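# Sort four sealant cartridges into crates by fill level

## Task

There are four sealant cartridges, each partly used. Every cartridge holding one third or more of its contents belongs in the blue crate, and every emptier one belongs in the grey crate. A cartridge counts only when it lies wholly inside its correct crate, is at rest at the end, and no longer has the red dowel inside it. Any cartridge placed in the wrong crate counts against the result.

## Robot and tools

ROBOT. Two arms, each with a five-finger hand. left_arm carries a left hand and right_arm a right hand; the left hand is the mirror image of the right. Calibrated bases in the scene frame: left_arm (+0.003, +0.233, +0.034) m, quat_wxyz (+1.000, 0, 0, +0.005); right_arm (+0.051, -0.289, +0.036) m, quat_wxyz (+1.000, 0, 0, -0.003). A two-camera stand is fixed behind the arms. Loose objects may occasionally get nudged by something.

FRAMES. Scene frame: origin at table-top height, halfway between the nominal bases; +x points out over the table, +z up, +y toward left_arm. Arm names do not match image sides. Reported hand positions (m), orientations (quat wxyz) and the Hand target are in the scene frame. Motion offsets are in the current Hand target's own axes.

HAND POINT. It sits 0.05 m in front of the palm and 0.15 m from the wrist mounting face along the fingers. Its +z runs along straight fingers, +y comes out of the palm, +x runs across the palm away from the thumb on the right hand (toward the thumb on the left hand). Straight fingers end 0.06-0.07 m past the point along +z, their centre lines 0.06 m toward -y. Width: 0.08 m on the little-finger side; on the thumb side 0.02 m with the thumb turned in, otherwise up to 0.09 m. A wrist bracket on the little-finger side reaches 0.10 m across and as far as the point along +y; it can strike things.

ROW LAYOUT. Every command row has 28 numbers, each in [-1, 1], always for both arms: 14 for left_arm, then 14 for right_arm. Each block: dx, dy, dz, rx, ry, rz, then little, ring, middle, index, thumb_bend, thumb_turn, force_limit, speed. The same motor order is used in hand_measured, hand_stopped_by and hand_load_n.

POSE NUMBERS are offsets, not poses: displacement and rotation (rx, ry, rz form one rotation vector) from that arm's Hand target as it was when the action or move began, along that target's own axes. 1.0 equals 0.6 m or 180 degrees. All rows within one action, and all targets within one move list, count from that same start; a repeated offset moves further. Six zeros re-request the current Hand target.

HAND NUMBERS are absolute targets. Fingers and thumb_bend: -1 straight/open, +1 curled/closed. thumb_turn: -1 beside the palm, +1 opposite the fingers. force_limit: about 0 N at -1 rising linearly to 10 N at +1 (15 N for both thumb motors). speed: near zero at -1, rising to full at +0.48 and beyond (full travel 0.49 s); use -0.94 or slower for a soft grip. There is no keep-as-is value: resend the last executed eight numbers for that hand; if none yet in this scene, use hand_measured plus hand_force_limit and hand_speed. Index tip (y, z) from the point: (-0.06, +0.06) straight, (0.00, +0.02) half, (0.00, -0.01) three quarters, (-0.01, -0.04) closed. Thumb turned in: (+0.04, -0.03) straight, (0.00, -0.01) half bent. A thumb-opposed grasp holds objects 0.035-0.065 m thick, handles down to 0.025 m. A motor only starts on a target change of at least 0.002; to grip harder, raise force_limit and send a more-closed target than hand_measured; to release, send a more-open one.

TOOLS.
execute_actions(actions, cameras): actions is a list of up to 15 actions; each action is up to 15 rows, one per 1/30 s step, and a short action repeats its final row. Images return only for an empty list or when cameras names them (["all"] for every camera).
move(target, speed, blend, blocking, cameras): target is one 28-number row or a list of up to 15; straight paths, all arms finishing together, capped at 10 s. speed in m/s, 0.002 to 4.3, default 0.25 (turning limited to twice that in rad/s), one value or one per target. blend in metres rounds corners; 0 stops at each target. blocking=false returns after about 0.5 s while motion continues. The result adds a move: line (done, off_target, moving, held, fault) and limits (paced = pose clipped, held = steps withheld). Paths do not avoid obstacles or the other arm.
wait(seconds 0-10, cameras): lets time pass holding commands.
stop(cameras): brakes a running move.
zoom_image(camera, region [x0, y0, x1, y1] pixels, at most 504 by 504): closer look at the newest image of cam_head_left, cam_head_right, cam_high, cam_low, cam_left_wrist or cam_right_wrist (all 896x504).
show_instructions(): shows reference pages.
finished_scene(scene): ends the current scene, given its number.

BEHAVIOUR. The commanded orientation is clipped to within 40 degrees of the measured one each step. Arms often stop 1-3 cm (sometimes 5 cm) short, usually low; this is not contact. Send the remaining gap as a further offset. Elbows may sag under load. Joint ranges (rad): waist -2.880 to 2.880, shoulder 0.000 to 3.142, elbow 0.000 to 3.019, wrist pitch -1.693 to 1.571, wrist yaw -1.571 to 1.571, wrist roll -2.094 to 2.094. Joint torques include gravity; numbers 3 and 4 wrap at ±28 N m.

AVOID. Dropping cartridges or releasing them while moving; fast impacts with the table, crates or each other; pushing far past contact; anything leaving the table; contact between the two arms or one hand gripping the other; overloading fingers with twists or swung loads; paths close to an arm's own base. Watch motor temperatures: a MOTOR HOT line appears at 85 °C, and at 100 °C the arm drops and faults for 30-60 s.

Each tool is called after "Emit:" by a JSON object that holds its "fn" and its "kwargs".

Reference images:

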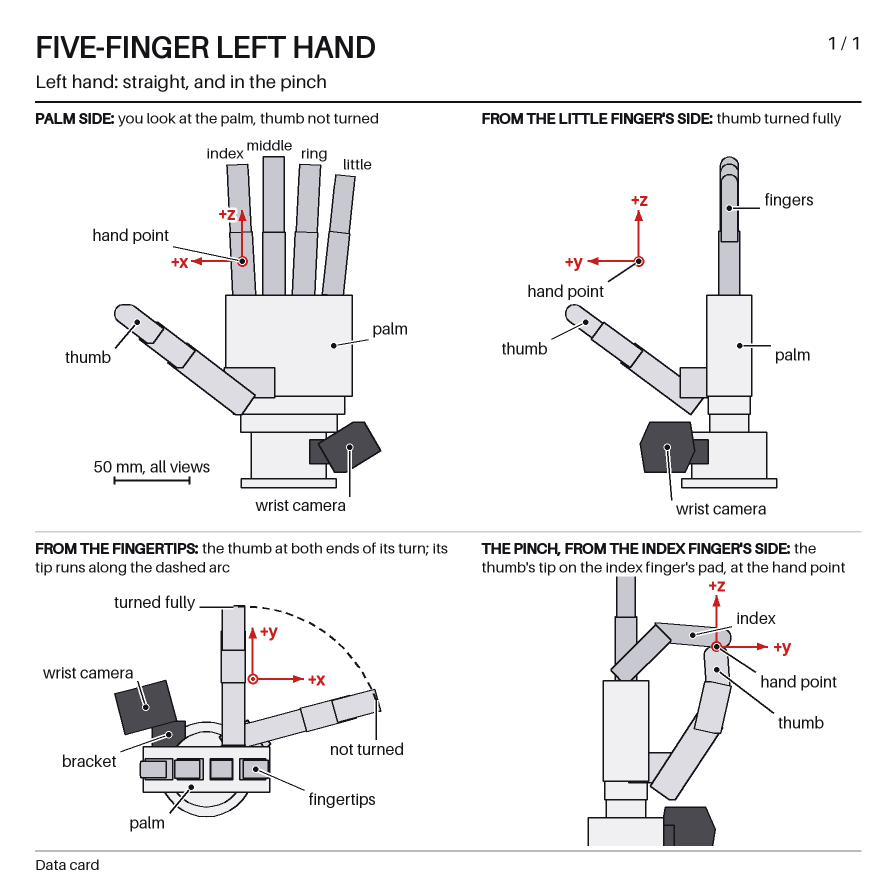

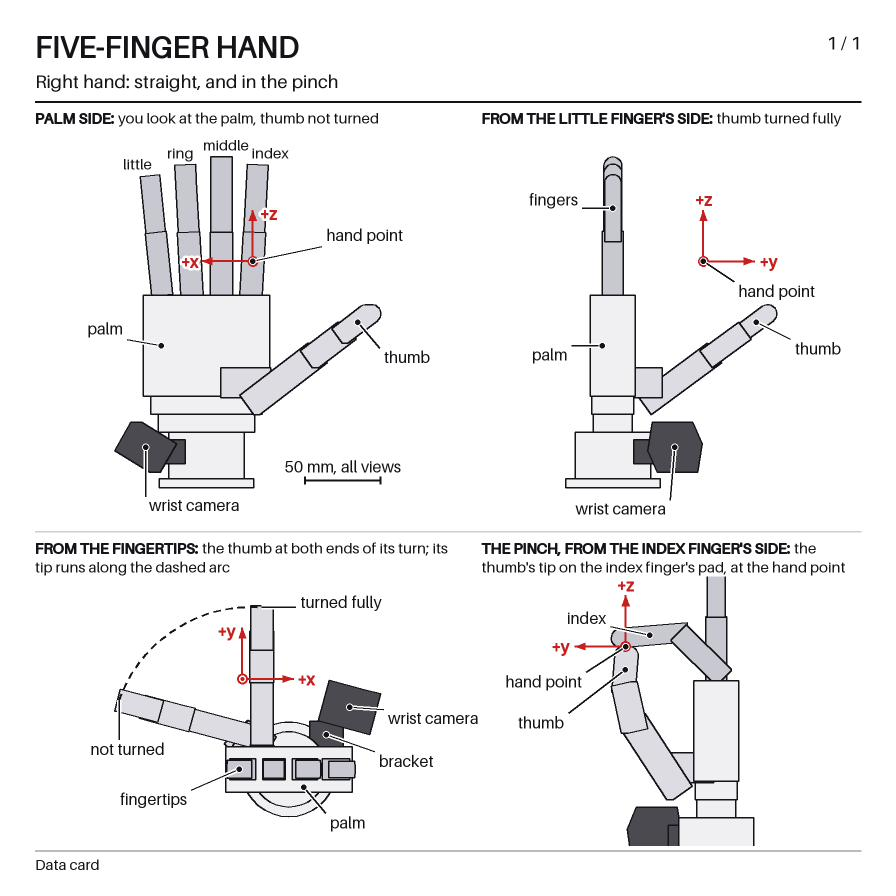

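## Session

Emit:
{"fn": "execute_actions", "kwargs": {"actions": []}}

Scene clock: 0.00 s.
left_arm: end_effector_position=(+0.5519, +0.0543, +0.2067) hand_measured=(-1.000, -1.000, -1.000, -1.000, -1.000, -1.000) hand_load_n=(+0.0, +0.0, -0.5, +0.0, +0.0, +0.0) hand_stopped_by=(target, target, target, target, target, target) hand_force_limit=0.00 hand_speed=-0.80 end_effector_quat_wxyz=(-0.306, +0.870, -0.382, +0.061) | right_arm: end_effector_position=(+0.1940, -0.9157, +0.1229) hand_measured=(-1.000, -1.000, -1.000, -1.000, -1.000, -1.000) hand_load_n=(+0.0, +0.0, +0.0, +0.0, +0.0, +0.0) hand_stopped_by=(target, target, target, target, target, target) hand_force_limit=0.00 hand_speed=-0.80 end_effector_quat_wxyz=(+0.350, +0.629, +0.691, +0.060)
Joint positions: left_arm=[-0.424 1.75 1.62 -1.299 -0.62 -1.111] | right_arm=[-1.591 1.865 1.258 -0.533 -0.604 1.588]
Joint velocities: within noise
Joint torques (N m): no reading
Motor temperatures (°C): left_arm=[26 28 34 27 27 25] | right_arm=[28 29 39 25 28 25]
Heat: left arm: hottest elbow 34 °C; right arm: hottest elbow 39 °C.
Hand target: left_arm +0.5602, +0.0508, +0.2238; -0.306, +0.871, -0.376, +0.079 | right_arm +0.1937, -0.9224, +0.1250; +0.353, +0.628, +0.692, +0.056

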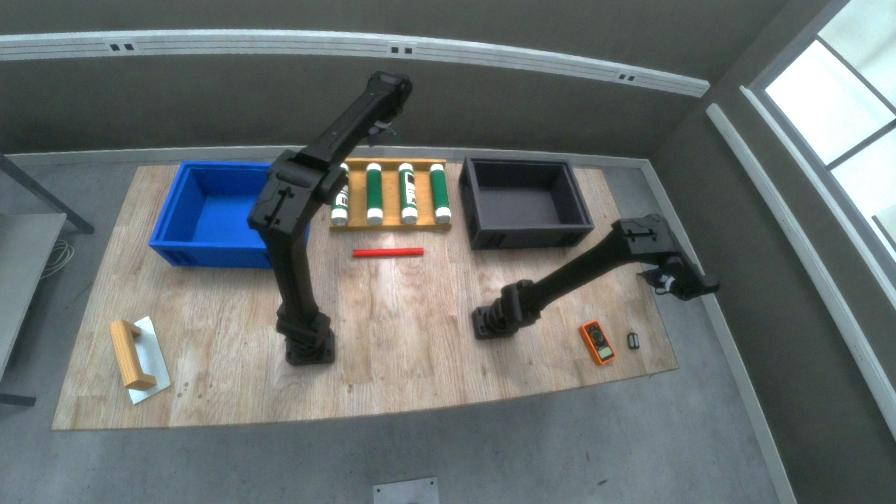

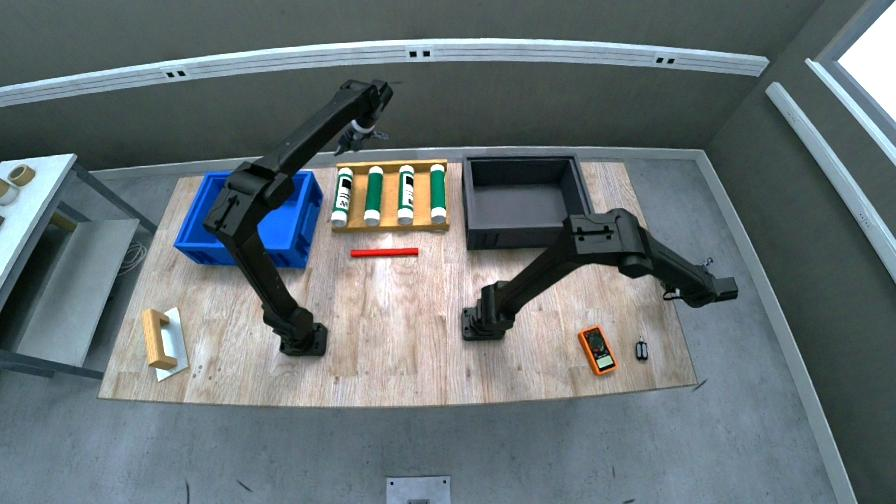

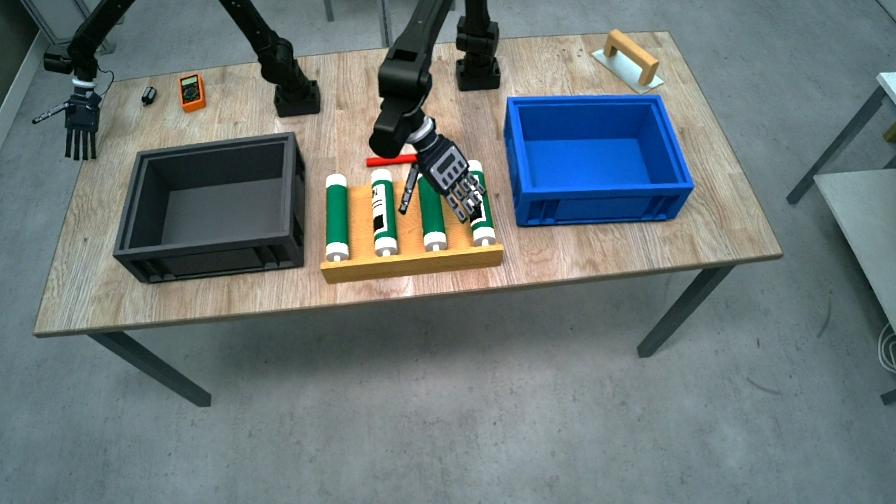

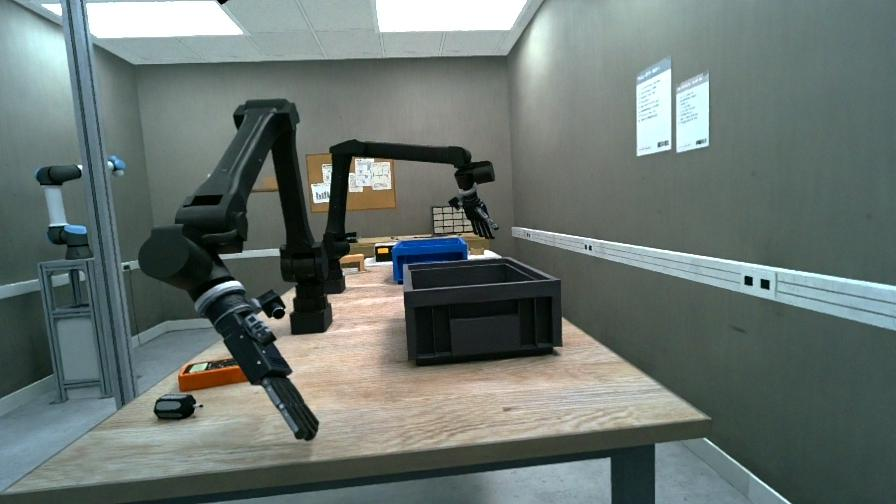

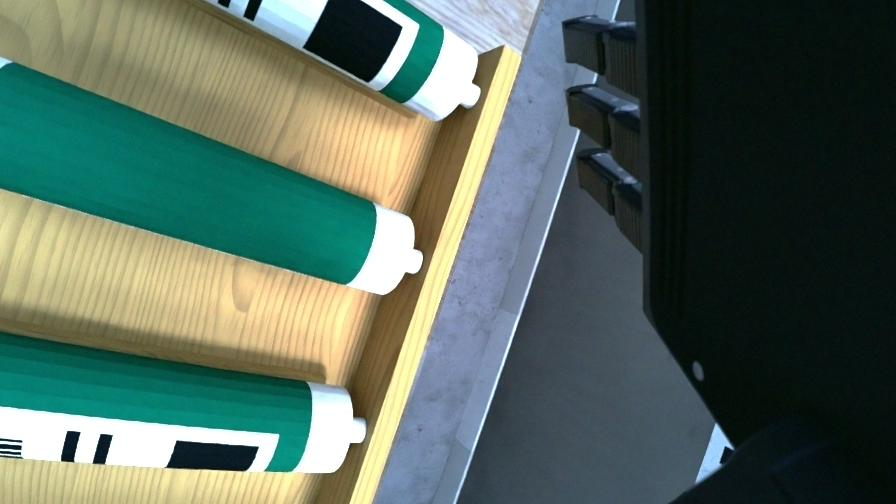

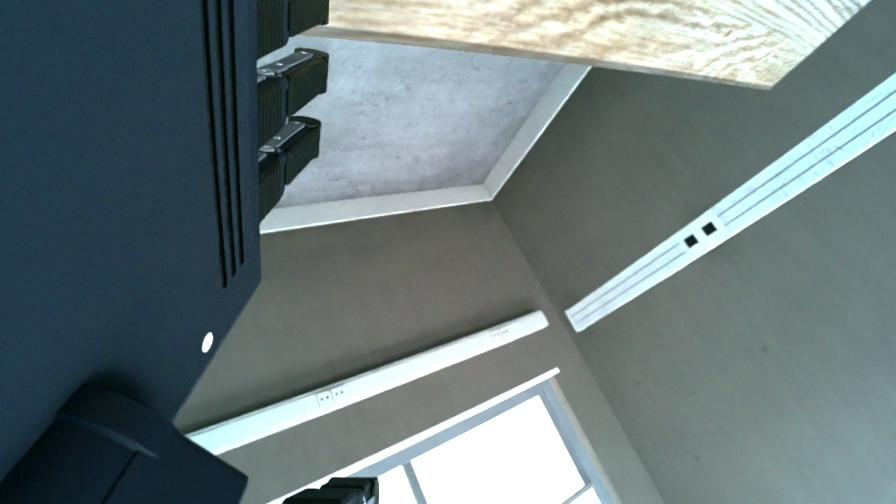

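Emit:
{"fn": "move", "kwargs": {"target": [[-0.0622,-0.0633,-0.1667,0,0,0,-1,-1,-1,-1,-1,-1,0,-0.2,-0.0475,0.2283,-0.3182,0,0,0,-1,-1,-1,-1,-1,-1,0,-0.8],[0.0165,0.1365,-0.178,0.0578,0.5014,0.5594,-0.5,-0.5,-0.5,-0.5,-1,1,0,-0.2,0.36,0.44,-0.5107,0.0545,0.1262,-0.743,-1,-1,-1,-1,-1,-1,0,-0.8],[0.0525,0.2922,0.0143,0.0578,0.5014,0.5594,-0.5,-0.5,-0.5,-0.5,-1,1,0,-0.2,0.36,0.44,-0.5107,0.0545,0.1262,-0.743,-1,-1,-1,-1,-1,-1,0,-0.8]], "speed": [0.3,0.4,0.2], "blend": [0.03,0,0], "cameras": ["cam_left_wrist","cam_high"]}}

Scene clock: 50.43 s.
left_arm: end_effector_position=(+0.4813, -0.0529, +0.1109) hand_measured=(-0.500, -0.500, -0.500, -0.500, -1.000, +1.000) hand_load_n=(+0.0, +0.0, +0.0, +0.0, +0.0, +0.0) hand_stopped_by=(target, target, target, target, target, target) hand_force_limit=0.00 hand_speed=-0.20 end_effector_quat_wxyz=(-0.001, -0.004, +0.924, -0.382) | right_arm: end_effector_position=(+0.2494, -0.5651, +0.3954) hand_measured=(-1.000, -1.000, -1.000, -1.000, -1.000, -1.000) hand_load_n=(+0.0, +0.0, +0.0, +0.0, +0.0, +0.0) hand_stopped_by=(target, target, target, target, target, target) hand_force_limit=0.00 hand_speed=-0.80 end_effector_quat_wxyz=(+0.035, -0.372, +0.894, -0.247)
Joint positions: left_arm=[-0.368 1.793 1.367 -0.807 0.722 1.076] | right_arm=[-0.977 1.091 1.433 -1.408 0.026 -0.208]
Joint torques (N m): left_arm=[-0.85 -10.87 8.64 1.06 0.45 -0.03] | right_arm=[0.67 -7.24 10.32 1.09 0.11 -0.21]
Motor temperatures (°C): left_arm=[26 29 37 27 28 25] | right_arm=[28 32 45 25 28 25]
Heat: left arm: hottest elbow 37 °C; right arm: hottest elbow 45 °C.
Hand target: left_arm +0.4793, -0.0602, +0.1102; +0.000, +0.000, +0.924, -0.383 | right_arm +0.2493, -0.5602, +0.4007; +0.034, -0.381, +0.890, -0.249
Off the commanded pose: left_arm 0.008 m, 1 deg | right_arm 0.007 m, 1 deg.
move: done; target 2's new numbers were sent with left_arm's hand 0.029 m and 3 deg from that target
Images, in order (width x height): cam_high 896x504, cam_left_wrist 896x504.

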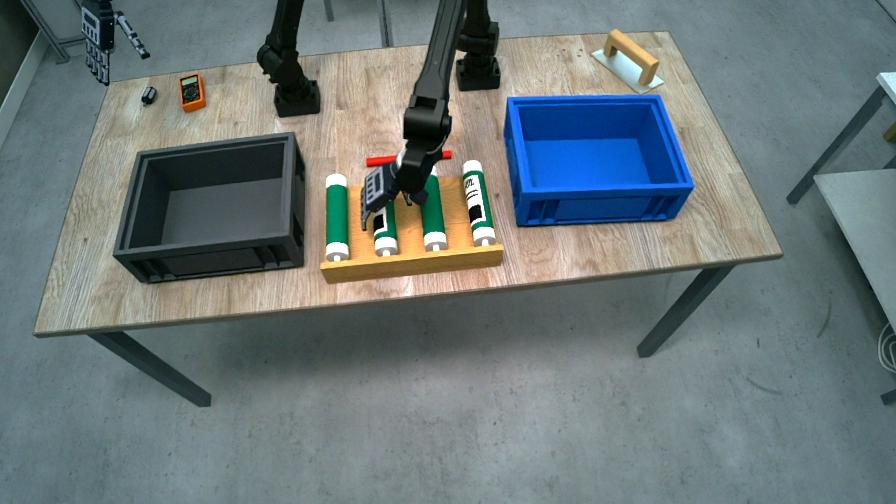

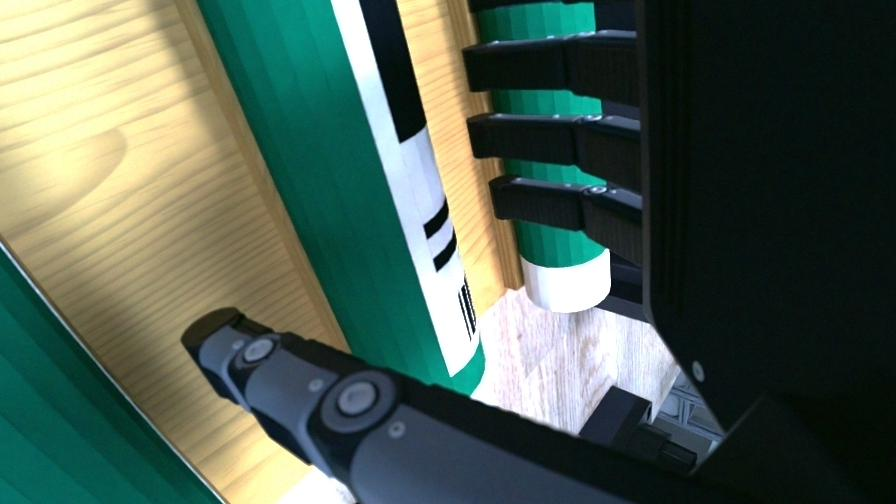

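Emit:
{"fn": "move", "kwargs": {"target": [[0,0.0283,0.0518,0,0,0,-0.5,-0.5,-0.5,-0.5,-1,1,0,-0.2,0,0,0,0,0,0,-1,-1,-1,-1,-1,-1,0,-0.8],[0,0.0283,0.0518,0,0,0,0.4,0.4,0.4,0.4,0.4,1,-0.2,-0.88,0,0,0,0,0,0,-1,-1,-1,-1,-1,-1,0,-0.8]], "speed": 0.1, "cameras": ["cam_left_wrist"]}}

Scene clock: 57.93 s.
left_arm: end_effector_position=(+0.4807, -0.0667, +0.0797) hand_measured=(+0.022, -0.022, -0.034, -0.012, -0.764, +1.000) hand_load_n=(+6.5, +1.5, +0.0, +6.5, +13.0, +5.0) hand_stopped_by=(force, force, force, force, force, target) hand_force_limit=-0.20 hand_speed=-0.88 end_effector_quat_wxyz=(+0.001, +0.000, +0.924, -0.383) | right_arm: end_effector_position=(+0.2494, -0.5651, +0.3954) hand_measured=(-1.000, -1.000, -1.000, -1.000, -1.000, -1.000) hand_load_n=(+0.0, +0.0, +0.0, +0.0, +0.0, +0.0) hand_stopped_by=(target, target, target, target, target, target) hand_force_limit=0.00 hand_speed=-0.80 end_effector_quat_wxyz=(+0.035, -0.372, +0.894, -0.247)
Joint positions: left_arm=[-0.392 1.836 1.336 -0.712 0.717 1.052] | right_arm=[-0.977 1.091 1.433 -1.408 0.026 -0.208]
Joint torques (N m): left_arm=[-0.21 -10.75 8.16 1.02 0.39 0] | right_arm=[0.56 -7.3 10.39 1.14 0.1 -0.19]
Heat: left arm: hottest elbow 37 °C; right arm: hottest elbow 45 °C.
Hand target: left_arm +0.4792, -0.0702, +0.0761; +0.000, +0.000, +0.924, -0.383 | right_arm +0.2493, -0.5602, +0.4007; +0.034, -0.381, +0.890, -0.249
Off the commanded pose: left_arm 0.005 m, 0 deg | right_arm 0.007 m, 1 deg.
move: done
Images, in order (width x height): cam_left_wrist 896x504.

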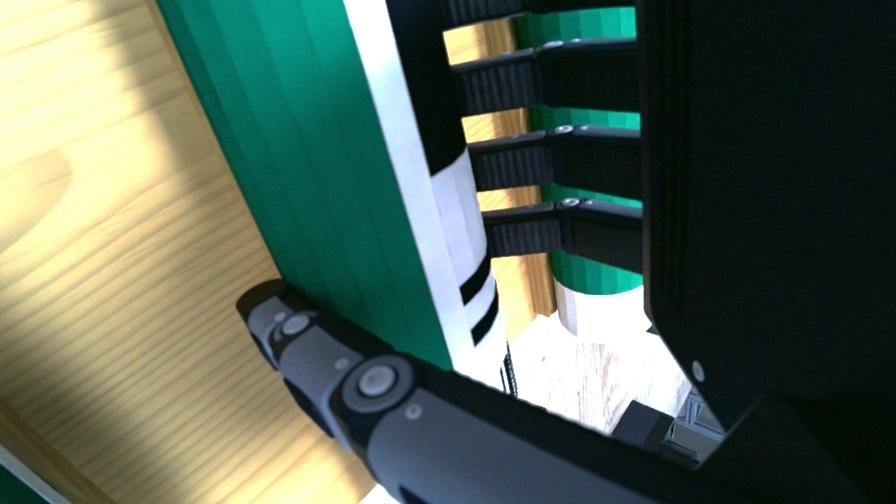

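Emit:
{"fn": "move", "kwargs": {"target": [[0,-0.2003,-0.2003,0,0,0,0.4,0.4,0.4,0.4,0.4,1,-0.2,-0.88,0,0,0,0,0,0,-1,-1,-1,-1,-1,-1,0,-0.8],[0.0483,-0.2168,-0.4995,-0.1956,-0.1956,-0.4719,0.4,0.4,0.4,0.4,0.4,1,-0.2,-0.88,-0.4975,0.0405,-0.1547,0.037,-0.1301,-0.242,-1,-1,-1,-1,-1,-1,0,-0.8],[0.107,-0.1387,-0.3535,0.4453,-0.0734,-0.5567,0.4,0.4,0.4,0.4,0.4,1,-0.2,-0.88,-0.4975,0.0405,-0.1547,0.037,-0.1301,-0.242,-1,-1,-1,-1,-1,-1,0,-0.8],[0.107,-0.1387,-0.3535,0.4453,-0.0734,-0.5567,0.4,0.4,0.4,0.4,0.4,1,-0.2,-0.88,-0.9433,0.3512,-0.3895,0.037,-0.1301,-0.242,-1,-1,-1,-1,-1,-1,0,-0.8]], "speed": [0.15,0.35,0.35,0.35], "blend": [0.04,0.04,0,0], "cameras": ["cam_right_wrist"]}}

Scene clock: 81.03 s.
left_arm: end_effector_position=(+0.4178, +0.0257, +0.2798) hand_measured=(+0.022, -0.022, -0.034, -0.012, -0.764, +1.000) hand_load_n=(+6.5, +1.5, +0.0, +5.5, +13.0, +4.5) hand_stopped_by=(force, force, force, force, force, target) hand_force_limit=-0.20 hand_speed=-0.88 end_effector_quat_wxyz=(+0.175, +0.690, -0.185, +0.677) | right_arm: end_effector_position=(+0.4433, +0.0467, +0.4290) hand_measured=(-1.000, -1.000, -1.000, -1.000, -1.000, -1.000) hand_load_n=(+0.0, +0.0, +0.0, +0.0, +0.0, +0.0) hand_stopped_by=(target, target, target, target, target, target) hand_force_limit=0.00 hand_speed=-0.80 end_effector_quat_wxyz=(-0.134, +0.725, -0.641, +0.213)
Joint positions: left_arm=[-0.219 1.22 0.368 0.829 0.305 -1.554] | right_arm=[0.755 1.634 2.068 -1.677 0.396 0.561]
Joint torques (N m): left_arm=[-0.79 -2.32 7.41 2.56 -0.12 -0.17] | right_arm=[0.09 -12.57 13.3 0.91 0.4 -0.03]
Heat: left arm: hottest elbow 38 °C; right arm: hottest elbow 48 °C.
Hand target: left_arm +0.4149, +0.0211, +0.2849; +0.183, +0.683, -0.183, +0.683 | right_arm +0.4524, +0.0538, +0.4329; -0.137, +0.720, -0.646, +0.214
Off the commanded pose: left_arm 0.007 m, 2 deg | right_arm 0.012 m, 1 deg.
move: off_target (right_arm)
Images, in order (width x height): cam_right_wrist 896x504.

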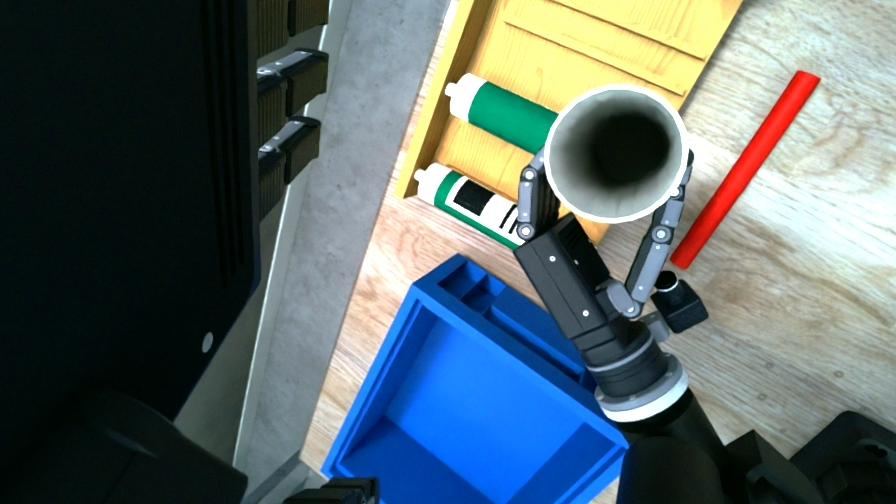

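Emit:
{"fn": "zoom_image", "kwargs": {"camera": "cam_right_wrist", "region": [540, 80, 695, 230]}}

Emit:
{"fn": "zoom_image", "kwargs": {"camera": "cam_right_wrist", "region": [575, 95, 685, 205]}}

Scaled by 3.252.

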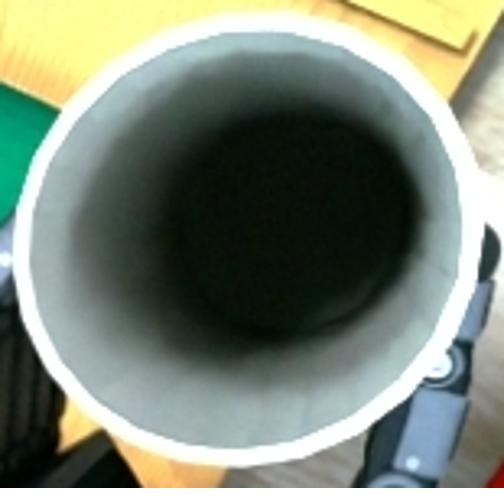

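Scaled by 4.582.

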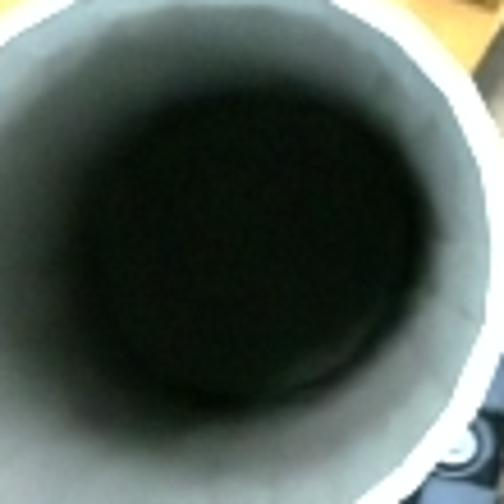

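Emit:
{"fn": "move", "kwargs": {"target": [[0,0,0,0,0,0,0.4,0.4,0.4,0.4,0.4,1,-0.2,-0.88,0.579,0.1233,0.0212,0,0,0,-1,-1,-1,-1,-1,-1,0,-0.8],[0.1083,0.0733,0.1097,-0.0654,-0.3039,0.3987,0.4,0.4,0.4,0.4,0.4,1,-0.2,-0.88,0.979,0.4513,-0.0385,-0.037,0.131,0.242,-1,-1,-1,-1,-1,-1,0,-0.8],[-0.0667,0.634,0.4718,-0.0654,-0.3039,0.3987,0.4,0.4,0.4,0.4,0.4,1,-0.2,-0.88,0.979,0.4513,-0.0385,-0.037,0.131,0.242,-1,-1,-1,-1,-1,-1,0,-0.8],[-0.2667,0.6337,0.539,-0.0654,-0.3039,0.3987,0.4,0.4,0.4,0.4,0.4,1,-0.2,-0.88,0.979,0.4513,-0.0385,-0.037,0.131,0.242,-1,-1,-1,-1,-1,-1,0,-0.8]], "speed": [0.4,0.35,0.3,0.2], "blend": [0.08,0.05,0.03,0], "cameras": ["cam_left_wrist","cam_high"]}}

Scene clock: 132.27 s.
left_arm: end_effector_position=(+0.4831, -0.4562, +0.0829) hand_measured=(+0.022, -0.022, -0.034, -0.012, -0.764, +1.000) hand_load_n=(+6.0, +1.5, +0.0, +5.5, +13.0, +5.0) hand_stopped_by=(force, force, force, force, force, target) hand_force_limit=-0.20 hand_speed=-0.88 end_effector_quat_wxyz=(-0.278, +0.641, -0.676, +0.234) | right_arm: end_effector_position=(+0.2473, -0.5512, +0.4089) hand_measured=(-1.000, -1.000, -1.000, -1.000, -1.000, -1.000) hand_load_n=(+0.0, +0.0, +0.0, -0.5, +0.0, +0.0) hand_stopped_by=(target, target, target, target, target, target) hand_force_limit=0.00 hand_speed=-0.80 end_effector_quat_wxyz=(+0.036, -0.380, +0.889, -0.255)
Joint positions: left_arm=[-1.049 2.506 2.512 -1.181 -0.647 -0.852] | right_arm=[-0.955 1.063 1.449 -1.438 0.033 -0.206]
Joint torques (N m): left_arm=[1.2 -18.32 16.51 0.85 -0.6 0.02] | right_arm=[-0.79 -4.48 8.92 2.43 0 -0.19]
Motor temperatures (°C): left_arm=[26 29 38 27 27 25] | right_arm=[28 31 51 25 28 25]
Heat: left arm: hottest elbow 38 °C; right arm: hottest elbow 51 °C.
Hand target: left_arm +0.5046, -0.4700, +0.1254; -0.271, +0.652, -0.654, +0.272 | right_arm +0.2489, -0.5599, +0.4016; +0.033, -0.380, +0.890, -0.250
Off the commanded pose: left_arm 0.049 m, 5 deg | right_arm 0.011 m, 1 deg.
move: off_target (left_arm, right_arm)
Images, in order (width x height): cam_high 896x504, cam_left_wrist 896x504.

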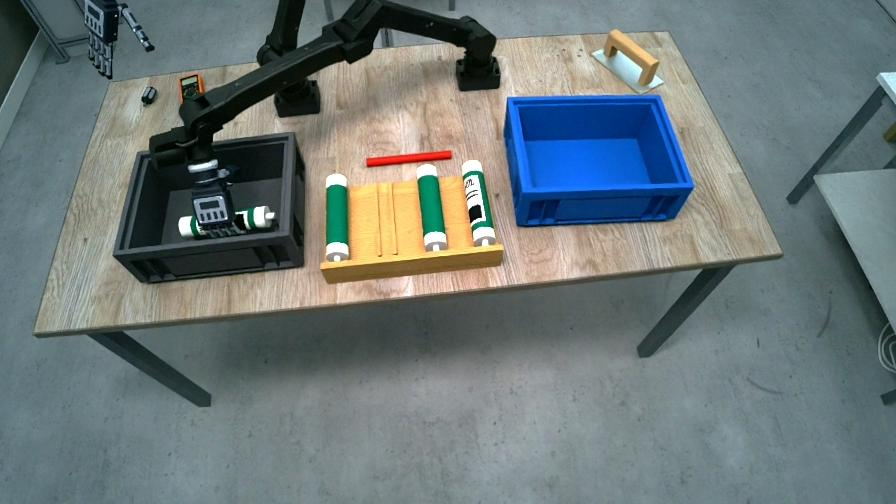

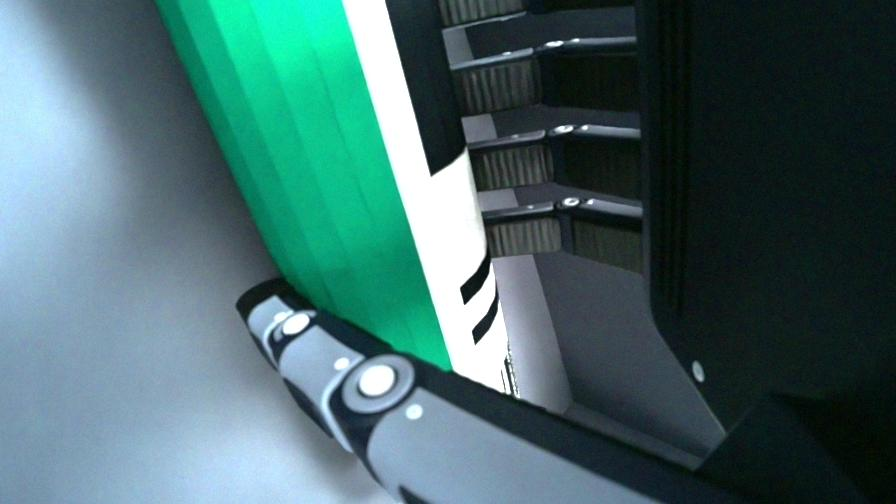

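Emit:
{"fn": "move", "kwargs": {"target": [[0,0.0236,0.0236,0,0,0,0.4,0.4,0.4,0.4,0.4,1,-0.2,-0.88,0,0,0,0,0,0,-1,-1,-1,-1,-1,-1,0,-0.8],[0,0.0412,0.0412,0,0,0,0.4,0.4,0.4,0.4,0.4,1,-0.2,-0.88,0,0,0,0,0,0,-1,-1,-1,-1,-1,-1,0,-0.8]], "speed": 0.07}}

Scene clock: 138.33 s.
left_arm: end_effector_position=(+0.4913, -0.4700, +0.0819) hand_measured=(+0.022, -0.022, -0.034, -0.012, -0.764, +1.000) hand_load_n=(+6.5, +1.5, +0.0, +5.5, +13.0, +5.0) hand_stopped_by=(force, force, force, force, force, target) hand_force_limit=-0.20 hand_speed=-0.88 end_effector_quat_wxyz=(-0.272, +0.645, -0.665, +0.260) | right_arm: end_effector_position=(+0.2473, -0.5512, +0.4089) hand_measured=(-1.000, -1.000, -1.000, -1.000, -1.000, -1.000) hand_load_n=(+0.0, +0.0, +0.0, +0.0, +0.0, +0.0) hand_stopped_by=(target, target, target, target, target, target) hand_force_limit=0.00 hand_speed=-0.80 end_effector_quat_wxyz=(+0.036, -0.380, +0.889, -0.255)
Joint positions: left_arm=[-1.049 2.515 2.513 -1.114 -0.647 -0.852] | right_arm=[-0.955 1.063 1.449 -1.438 0.033 -0.206]
Joint torques (N m): left_arm=[1.32 -18.9 11.03 1.33 -0.56 0.02] | right_arm=[-0.73 -4.54 9.01 2.43 -0.01 -0.21]
Heat: left arm: hottest elbow 38 °C; right arm: hottest elbow 51 °C.
Hand target: left_arm +0.5047, -0.4701, +0.0904; -0.271, +0.652, -0.654, +0.272 | right_arm +0.2489, -0.5599, +0.4016; +0.033, -0.380, +0.890, -0.250
Off the commanded pose: left_arm 0.016 m, 2 deg | right_arm 0.011 m, 1 deg.
move: off_target (left_arm, right_arm)

Emit:
{"fn": "move", "kwargs": {"target": [[0,0.0353,0.0353,0,0,0,0.4,0.4,0.4,0.4,0.4,1,-0.2,-0.88,0,0,0,0,0,0,-1,-1,-1,-1,-1,-1,0,-0.8],[0,0.047,0.047,0,0,0,0.4,0.4,0.4,0.4,0.4,1,-0.2,-0.88,0,0,0,0,0,0,-1,-1,-1,-1,-1,-1,0,-0.8]], "speed": 0.07, "cameras": ["cam_left_wrist"]}}

Scene clock: 144.10 s.
left_arm: end_effector_position=(+0.4946, -0.4754, +0.0547) hand_measured=(+0.022, -0.022, -0.034, -0.012, -0.764, +1.000) hand_load_n=(+4.0, +1.5, +0.0, +5.0, +10.5, +4.5) hand_stopped_by=(force, force, force, force, force, target) hand_force_limit=-0.20 hand_speed=-0.88 end_effector_quat_wxyz=(-0.269, +0.647, -0.660, +0.271) | right_arm: end_effector_position=(+0.2473, -0.5512, +0.4089) hand_measured=(-1.000, -1.000, -1.000, -1.000, -1.000, -1.000) hand_load_n=(+0.0, +0.0, +0.0, +0.0, +0.0, +0.0) hand_stopped_by=(target, target, target, target, target, target) hand_force_limit=0.00 hand_speed=-0.80 end_effector_quat_wxyz=(+0.036, -0.380, +0.889, -0.255)
Joint positions: left_arm=[-1.049 2.523 2.451 -1.02 -0.648 -0.855] | right_arm=[-0.955 1.063 1.449 -1.438 0.033 -0.206]
Joint torques (N m): left_arm=[1.2 -17.9 8.98 1.39 -0.54 0.06] | right_arm=[-0.56 -4.89 8.96 2.3 -0.01 -0.21]
Heat: left arm: hottest elbow 38 °C; right arm: hottest elbow 50 °C.
Hand target: left_arm +0.5049, -0.4700, +0.0503; -0.271, +0.652, -0.654, +0.272 | right_arm +0.2489, -0.5599, +0.4016; +0.033, -0.380, +0.890, -0.250
Off the commanded pose: left_arm 0.012 m, 1 deg | right_arm 0.011 m, 1 deg.
move: off_target (left_arm, right_arm)
Images, in order (width x height): cam_left_wrist 896x504.

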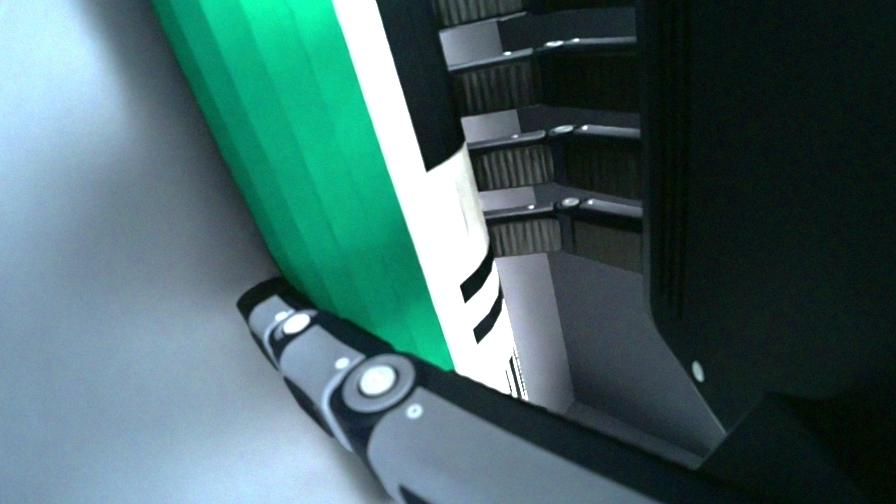

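Emit:
{"fn": "move", "kwargs": {"target": [[0,-0.004,-0.004,0,0,0,-0.5,-0.5,-0.5,-0.5,-1,1,-0.2,-0.6,0,0,0,0,0,0,-1,-1,-1,-1,-1,-1,0,-0.8],[0,-0.318,-0.318,0,0,0,-0.5,-0.5,-0.5,-0.5,-1,1,-0.2,-0.6,0,0,0,0,0,0,-1,-1,-1,-1,-1,-1,0,-0.8],[-0.70,-0.2768,-0.3829,0,0.354,0.3535,-0.5,-0.5,-0.5,-0.5,-1,1,-0.2,-0.6,0,0,0,0,0,0,-1,-1,-1,-1,-1,-1,0,-0.8],[-0.88,-0.0401,-0.1013,0,0.354,0.3535,-0.5,-0.5,-0.5,-0.5,-1,1,-0.2,-0.6,0,0,0,0,0,0,-1,-1,-1,-1,-1,-1,0,-0.8]], "speed": [0.08,0.3,0.4,0.3], "blend": [0,0.08,0.05,0], "cameras": ["cam_left_wrist","cam_high"]}}

Scene clock: 158.50 s.
left_arm: end_effector_position=(+0.4760, +0.0566, +0.1092) hand_measured=(-0.500, -0.500, -0.500, -0.500, -1.000, +1.000) hand_load_n=(+0.0, +0.0, -0.5, +0.0, +0.0, +0.0) hand_stopped_by=(target, target, target, target, target, target) hand_force_limit=-0.20 hand_speed=-0.60 end_effector_quat_wxyz=(-0.009, -0.001, +0.925, -0.380) | right_arm: end_effector_position=(+0.2473, -0.5512, +0.4089) hand_measured=(-1.000, -1.000, -1.000, -1.000, -1.000, -1.000) hand_load_n=(-0.5, +0.0, +0.0, +0.0, -0.5, -0.5) hand_stopped_by=(target, target, target, target, target, target) hand_force_limit=0.00 hand_speed=-0.80 end_effector_quat_wxyz=(+0.036, -0.380, +0.889, -0.255)
Joint positions: left_arm=[-0.171 1.754 1.317 -0.996 0.77 1.351] | right_arm=[-0.955 1.063 1.449 -1.438 0.033 -0.206]
Joint torques (N m): left_arm=[0.56 -9.99 8.49 0.79 0.71 0.17] | right_arm=[-0.91 -4.95 9.06 2.48 -0.02 -0.19]
Heat: left arm: hottest elbow 38 °C; right arm: hottest elbow 49 °C.
Hand target: left_arm +0.4809, +0.0582, +0.1102; +0.000, +0.003, +0.924, -0.383 | right_arm +0.2489, -0.5599, +0.4016; +0.033, -0.380, +0.890, -0.250
Off the commanded pose: left_arm 0.005 m, 1 deg | right_arm 0.011 m, 1 deg.
elbow stopped short (left arm): the move would have taken joint 3 (elbow) straighter than the controller allows.
move: off_target (right_arm)
Images, in order (width x height): cam_high 896x504, cam_left_wrist 896x504.

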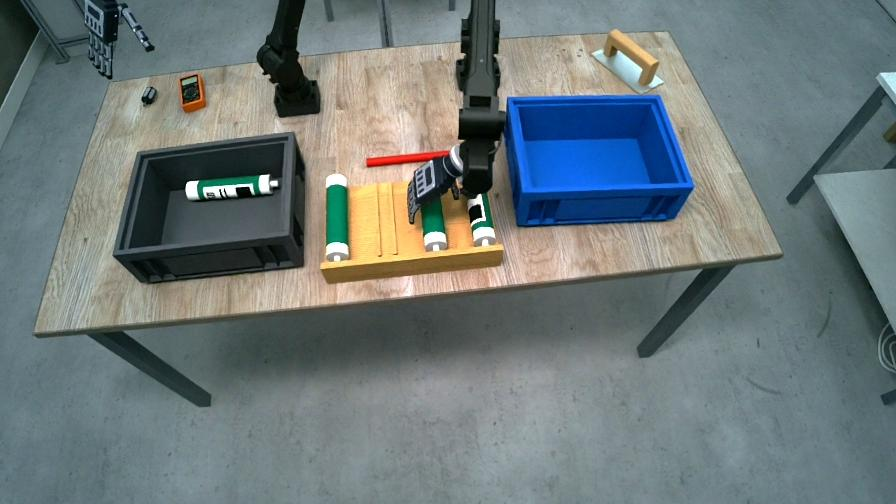

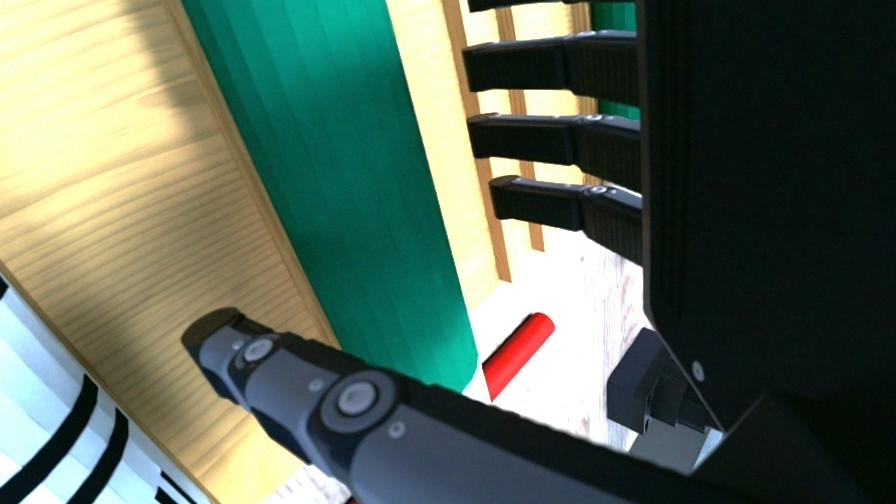

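Emit:
{"fn": "move", "kwargs": {"target": [[0,0.0353,0.0424,0,0,0,-0.5,-0.5,-0.5,-0.5,-1,1,0,-0.2,0,0,0,0,0,0,-1,-1,-1,-1,-1,-1,0,-0.8],[0,0.0353,0.0424,0,0,0,0.4,0.4,0.4,0.4,0.4,1,-0.2,-0.88,0,0,0,0,0,0,-1,-1,-1,-1,-1,-1,0,-0.8]], "speed": 0.1, "cameras": ["cam_left_wrist"]}}

Scene clock: 167.63 s.
left_arm: end_effector_position=(+0.4801, +0.0530, +0.0821) hand_measured=(-0.034, -0.056, -0.046, -0.012, -0.770, +1.000) hand_load_n=(+3.5, +0.5, +2.0, +4.0, +9.0, +4.5) hand_stopped_by=(force, force, force, force, force, target) hand_force_limit=-0.20 hand_speed=-0.88 end_effector_quat_wxyz=(-0.001, +0.004, +0.922, -0.387) | right_arm: end_effector_position=(+0.2473, -0.5512, +0.4089) hand_measured=(-1.000, -1.000, -1.000, -1.000, -1.000, -1.000) hand_load_n=(+0.0, +0.0, +0.0, +0.0, +0.0, +0.0) hand_stopped_by=(target, target, target, target, target, target) hand_force_limit=0.00 hand_speed=-0.80 end_effector_quat_wxyz=(+0.036, -0.380, +0.889, -0.255)
Joint positions: left_arm=[-0.173 1.788 1.282 -0.909 0.782 1.351] | right_arm=[-0.955 1.063 1.449 -1.438 0.033 -0.206]
Joint torques (N m): left_arm=[-0.21 -9.58 7.82 0.73 0.23 0.05] | right_arm=[-0.91 -4.89 8.96 2.4 -0.04 -0.21]
Heat: left arm: hottest elbow 37 °C; right arm: hottest elbow 48 °C.
Hand target: left_arm +0.4809, +0.0551, +0.0772; +0.000, +0.003, +0.924, -0.383 | right_arm +0.2489, -0.5599, +0.4016; +0.033, -0.380, +0.890, -0.250
Off the commanded pose: left_arm 0.005 m, 1 deg | right_arm 0.011 m, 1 deg.
move: off_target (right_arm)
Images, in order (width x height): cam_left_wrist 896x504.

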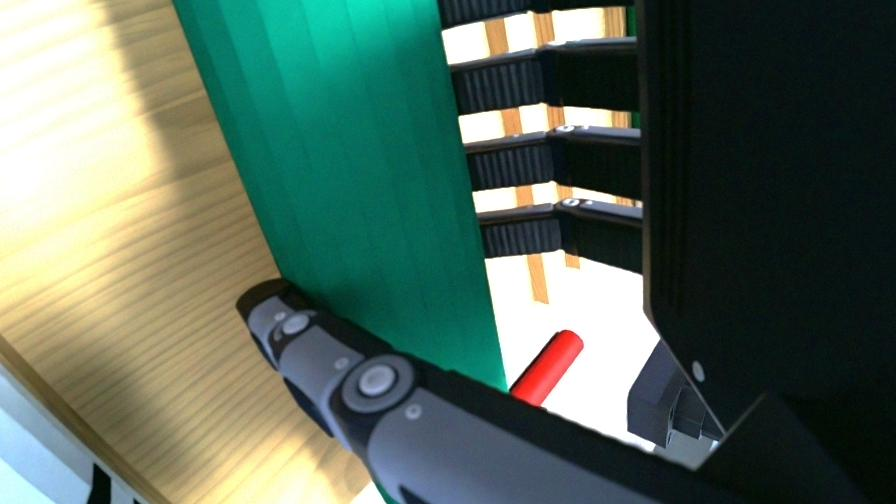

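Emit:
{"fn": "move", "kwargs": {"target": [[0,-0.2003,-0.2003,0,0,0,0.4,0.4,0.4,0.4,0.4,1,-0.2,-0.88,0,0,0,0,0,0,-1,-1,-1,-1,-1,-1,0,-0.8],[0.0517,-0.3628,-0.351,-0.1956,-0.1956,-0.4719,0.4,0.4,0.4,0.4,0.4,1,-0.2,-0.88,-0.4975,0.0405,-0.1547,0.037,-0.1301,-0.242,-1,-1,-1,-1,-1,-1,0,-0.8],[0.11,-0.2851,-0.205,0.4453,-0.0734,-0.5567,0.4,0.4,0.4,0.4,0.4,1,-0.2,-0.88,-0.4975,0.0405,-0.1547,0.037,-0.1301,-0.242,-1,-1,-1,-1,-1,-1,0,-0.8],[0.11,-0.2851,-0.205,0.4453,-0.0734,-0.5567,0.4,0.4,0.4,0.4,0.4,1,-0.2,-0.88,-0.9433,0.3512,-0.3895,0.037,-0.1301,-0.242,-1,-1,-1,-1,-1,-1,0,-0.8]], "speed": [0.15,0.35,0.35,0.35], "blend": [0.04,0.04,0,0], "cameras": ["cam_right_wrist"]}}

Scene clock: 188.43 s.
left_arm: end_effector_position=(+0.4162, +0.0261, +0.2730) hand_measured=(-0.034, -0.056, -0.046, -0.010, -0.770, +1.000) hand_load_n=(+0.0, +0.0, +4.5, +1.0, +5.0, -1.5) hand_stopped_by=(force, force, force, force, force, target) hand_force_limit=-0.20 hand_speed=-0.88 end_effector_quat_wxyz=(+0.172, +0.694, -0.191, +0.673) | right_arm: end_effector_position=(+0.4436, +0.0471, +0.4284) hand_measured=(-1.000, -1.000, -1.000, -1.000, -1.000, -1.000) hand_load_n=(+0.0, +0.0, +0.0, +0.0, +0.0, +0.0) hand_stopped_by=(target, target, target, target, target, target) hand_force_limit=0.00 hand_speed=-0.80 end_effector_quat_wxyz=(-0.133, +0.725, -0.641, +0.214)
Joint positions: left_arm=[-0.215 1.225 0.361 0.826 0.313 -1.541] | right_arm=[0.756 1.637 2.071 -1.679 0.397 0.563]
Joint torques (N m): left_arm=[-0.79 -2.84 7.77 2.78 -0.09 -0.31] | right_arm=[-0.26 -12.86 13.29 0.83 0.4 0.06]
Heat: left arm: hottest elbow 38 °C; right arm: hottest elbow 49 °C.
Hand target: left_arm +0.4141, +0.0216, +0.2849; +0.184, +0.682, -0.185, +0.683 | right_arm +0.4528, +0.0541, +0.4324; -0.136, +0.720, -0.646, +0.214
Off the commanded pose: left_arm 0.013 m, 2 deg | right_arm 0.012 m, 1 deg.
move: off_target (left_arm, right_arm)
Images, in order (width x height): cam_right_wrist 896x504.

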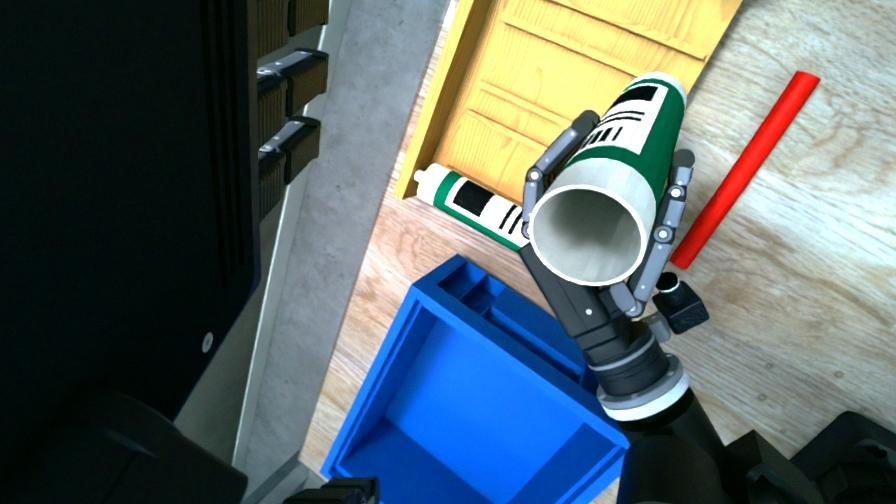

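Emit:
{"fn": "zoom_image", "kwargs": {"camera": "cam_right_wrist", "region": [515, 165, 665, 295]}}

Scaled by 3.360.

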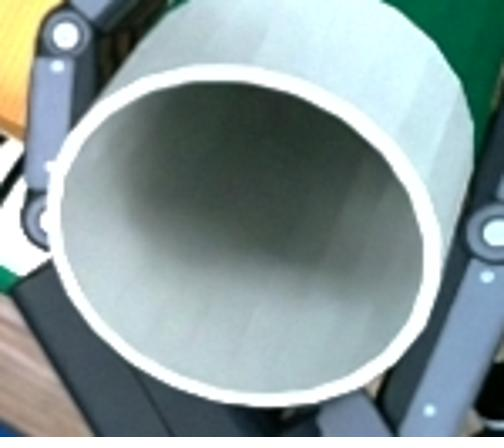

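Emit:
{"fn": "move", "kwargs": {"target": [[0,0,0,0,0,0,0.5,0.5,0.4,0.5,0.4,1,0.0,-0.85,0,0,0,0,0,0,-1,-1,-1,-1,-1,-1,0,-0.8]], "speed": 0.1, "cameras": ["cam_left_wrist","cam_high"]}}

Scene clock: 204.30 s.
left_arm: end_effector_position=(+0.4162, +0.0260, +0.2729) hand_measured=(+0.172, -0.006, -0.046, +0.014, -0.770, +1.000) hand_load_n=(+6.0, +4.0, +0.0, +5.0, +15.0, +4.5) hand_stopped_by=(force, force, force, force, force, target) hand_force_limit=0.00 hand_speed=-0.85 end_effector_quat_wxyz=(+0.172, +0.694, -0.191, +0.673) | right_arm: end_effector_position=(+0.4435, +0.0471, +0.4284) hand_measured=(-1.000, -1.000, -1.000, -1.000, -1.000, -1.000) hand_load_n=(+0.0, +0.0, +0.0, +0.0, +0.0, -0.5) hand_stopped_by=(target, target, target, target, target, target) hand_force_limit=0.00 hand_speed=-0.80 end_effector_quat_wxyz=(-0.132, +0.725, -0.642, +0.214)
Joint positions: left_arm=[-0.216 1.225 0.361 0.826 0.313 -1.542] | right_arm=[0.756 1.637 2.071 -1.679 0.397 0.563]
Joint torques (N m): left_arm=[-1.14 -2.73 7.8 2.85 -0.08 -0.3] | right_arm=[-0.21 -12.81 13.24 0.83 0.4 0.01]
Heat: left arm: hottest elbow 38 °C; right arm: hottest elbow 49 °C.
Hand target: left_arm +0.4140, +0.0215, +0.2849; +0.185, +0.682, -0.185, +0.683 | right_arm +0.4527, +0.0540, +0.4324; -0.136, +0.720, -0.646, +0.214
Off the commanded pose: left_arm 0.013 m, 2 deg | right_arm 0.012 m, 1 deg.
move: off_target (left_arm, right_arm)
Images, in order (width x height): cam_high 896x504, cam_left_wrist 896x504.

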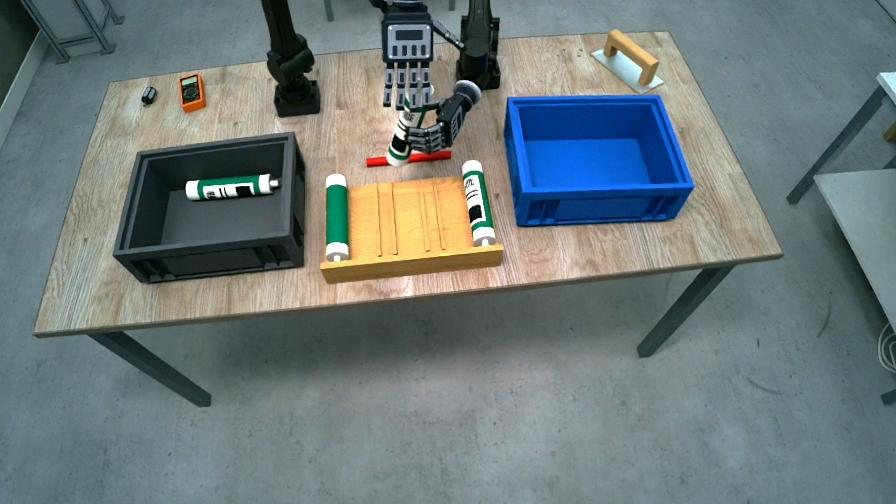

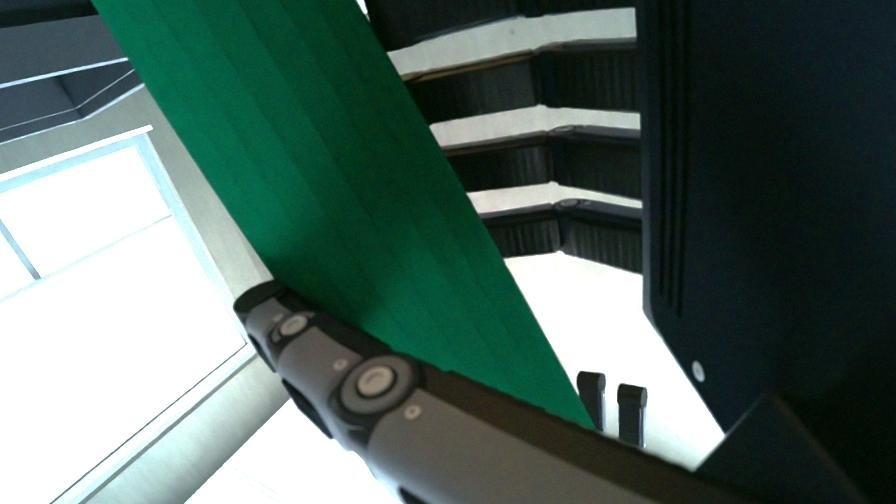

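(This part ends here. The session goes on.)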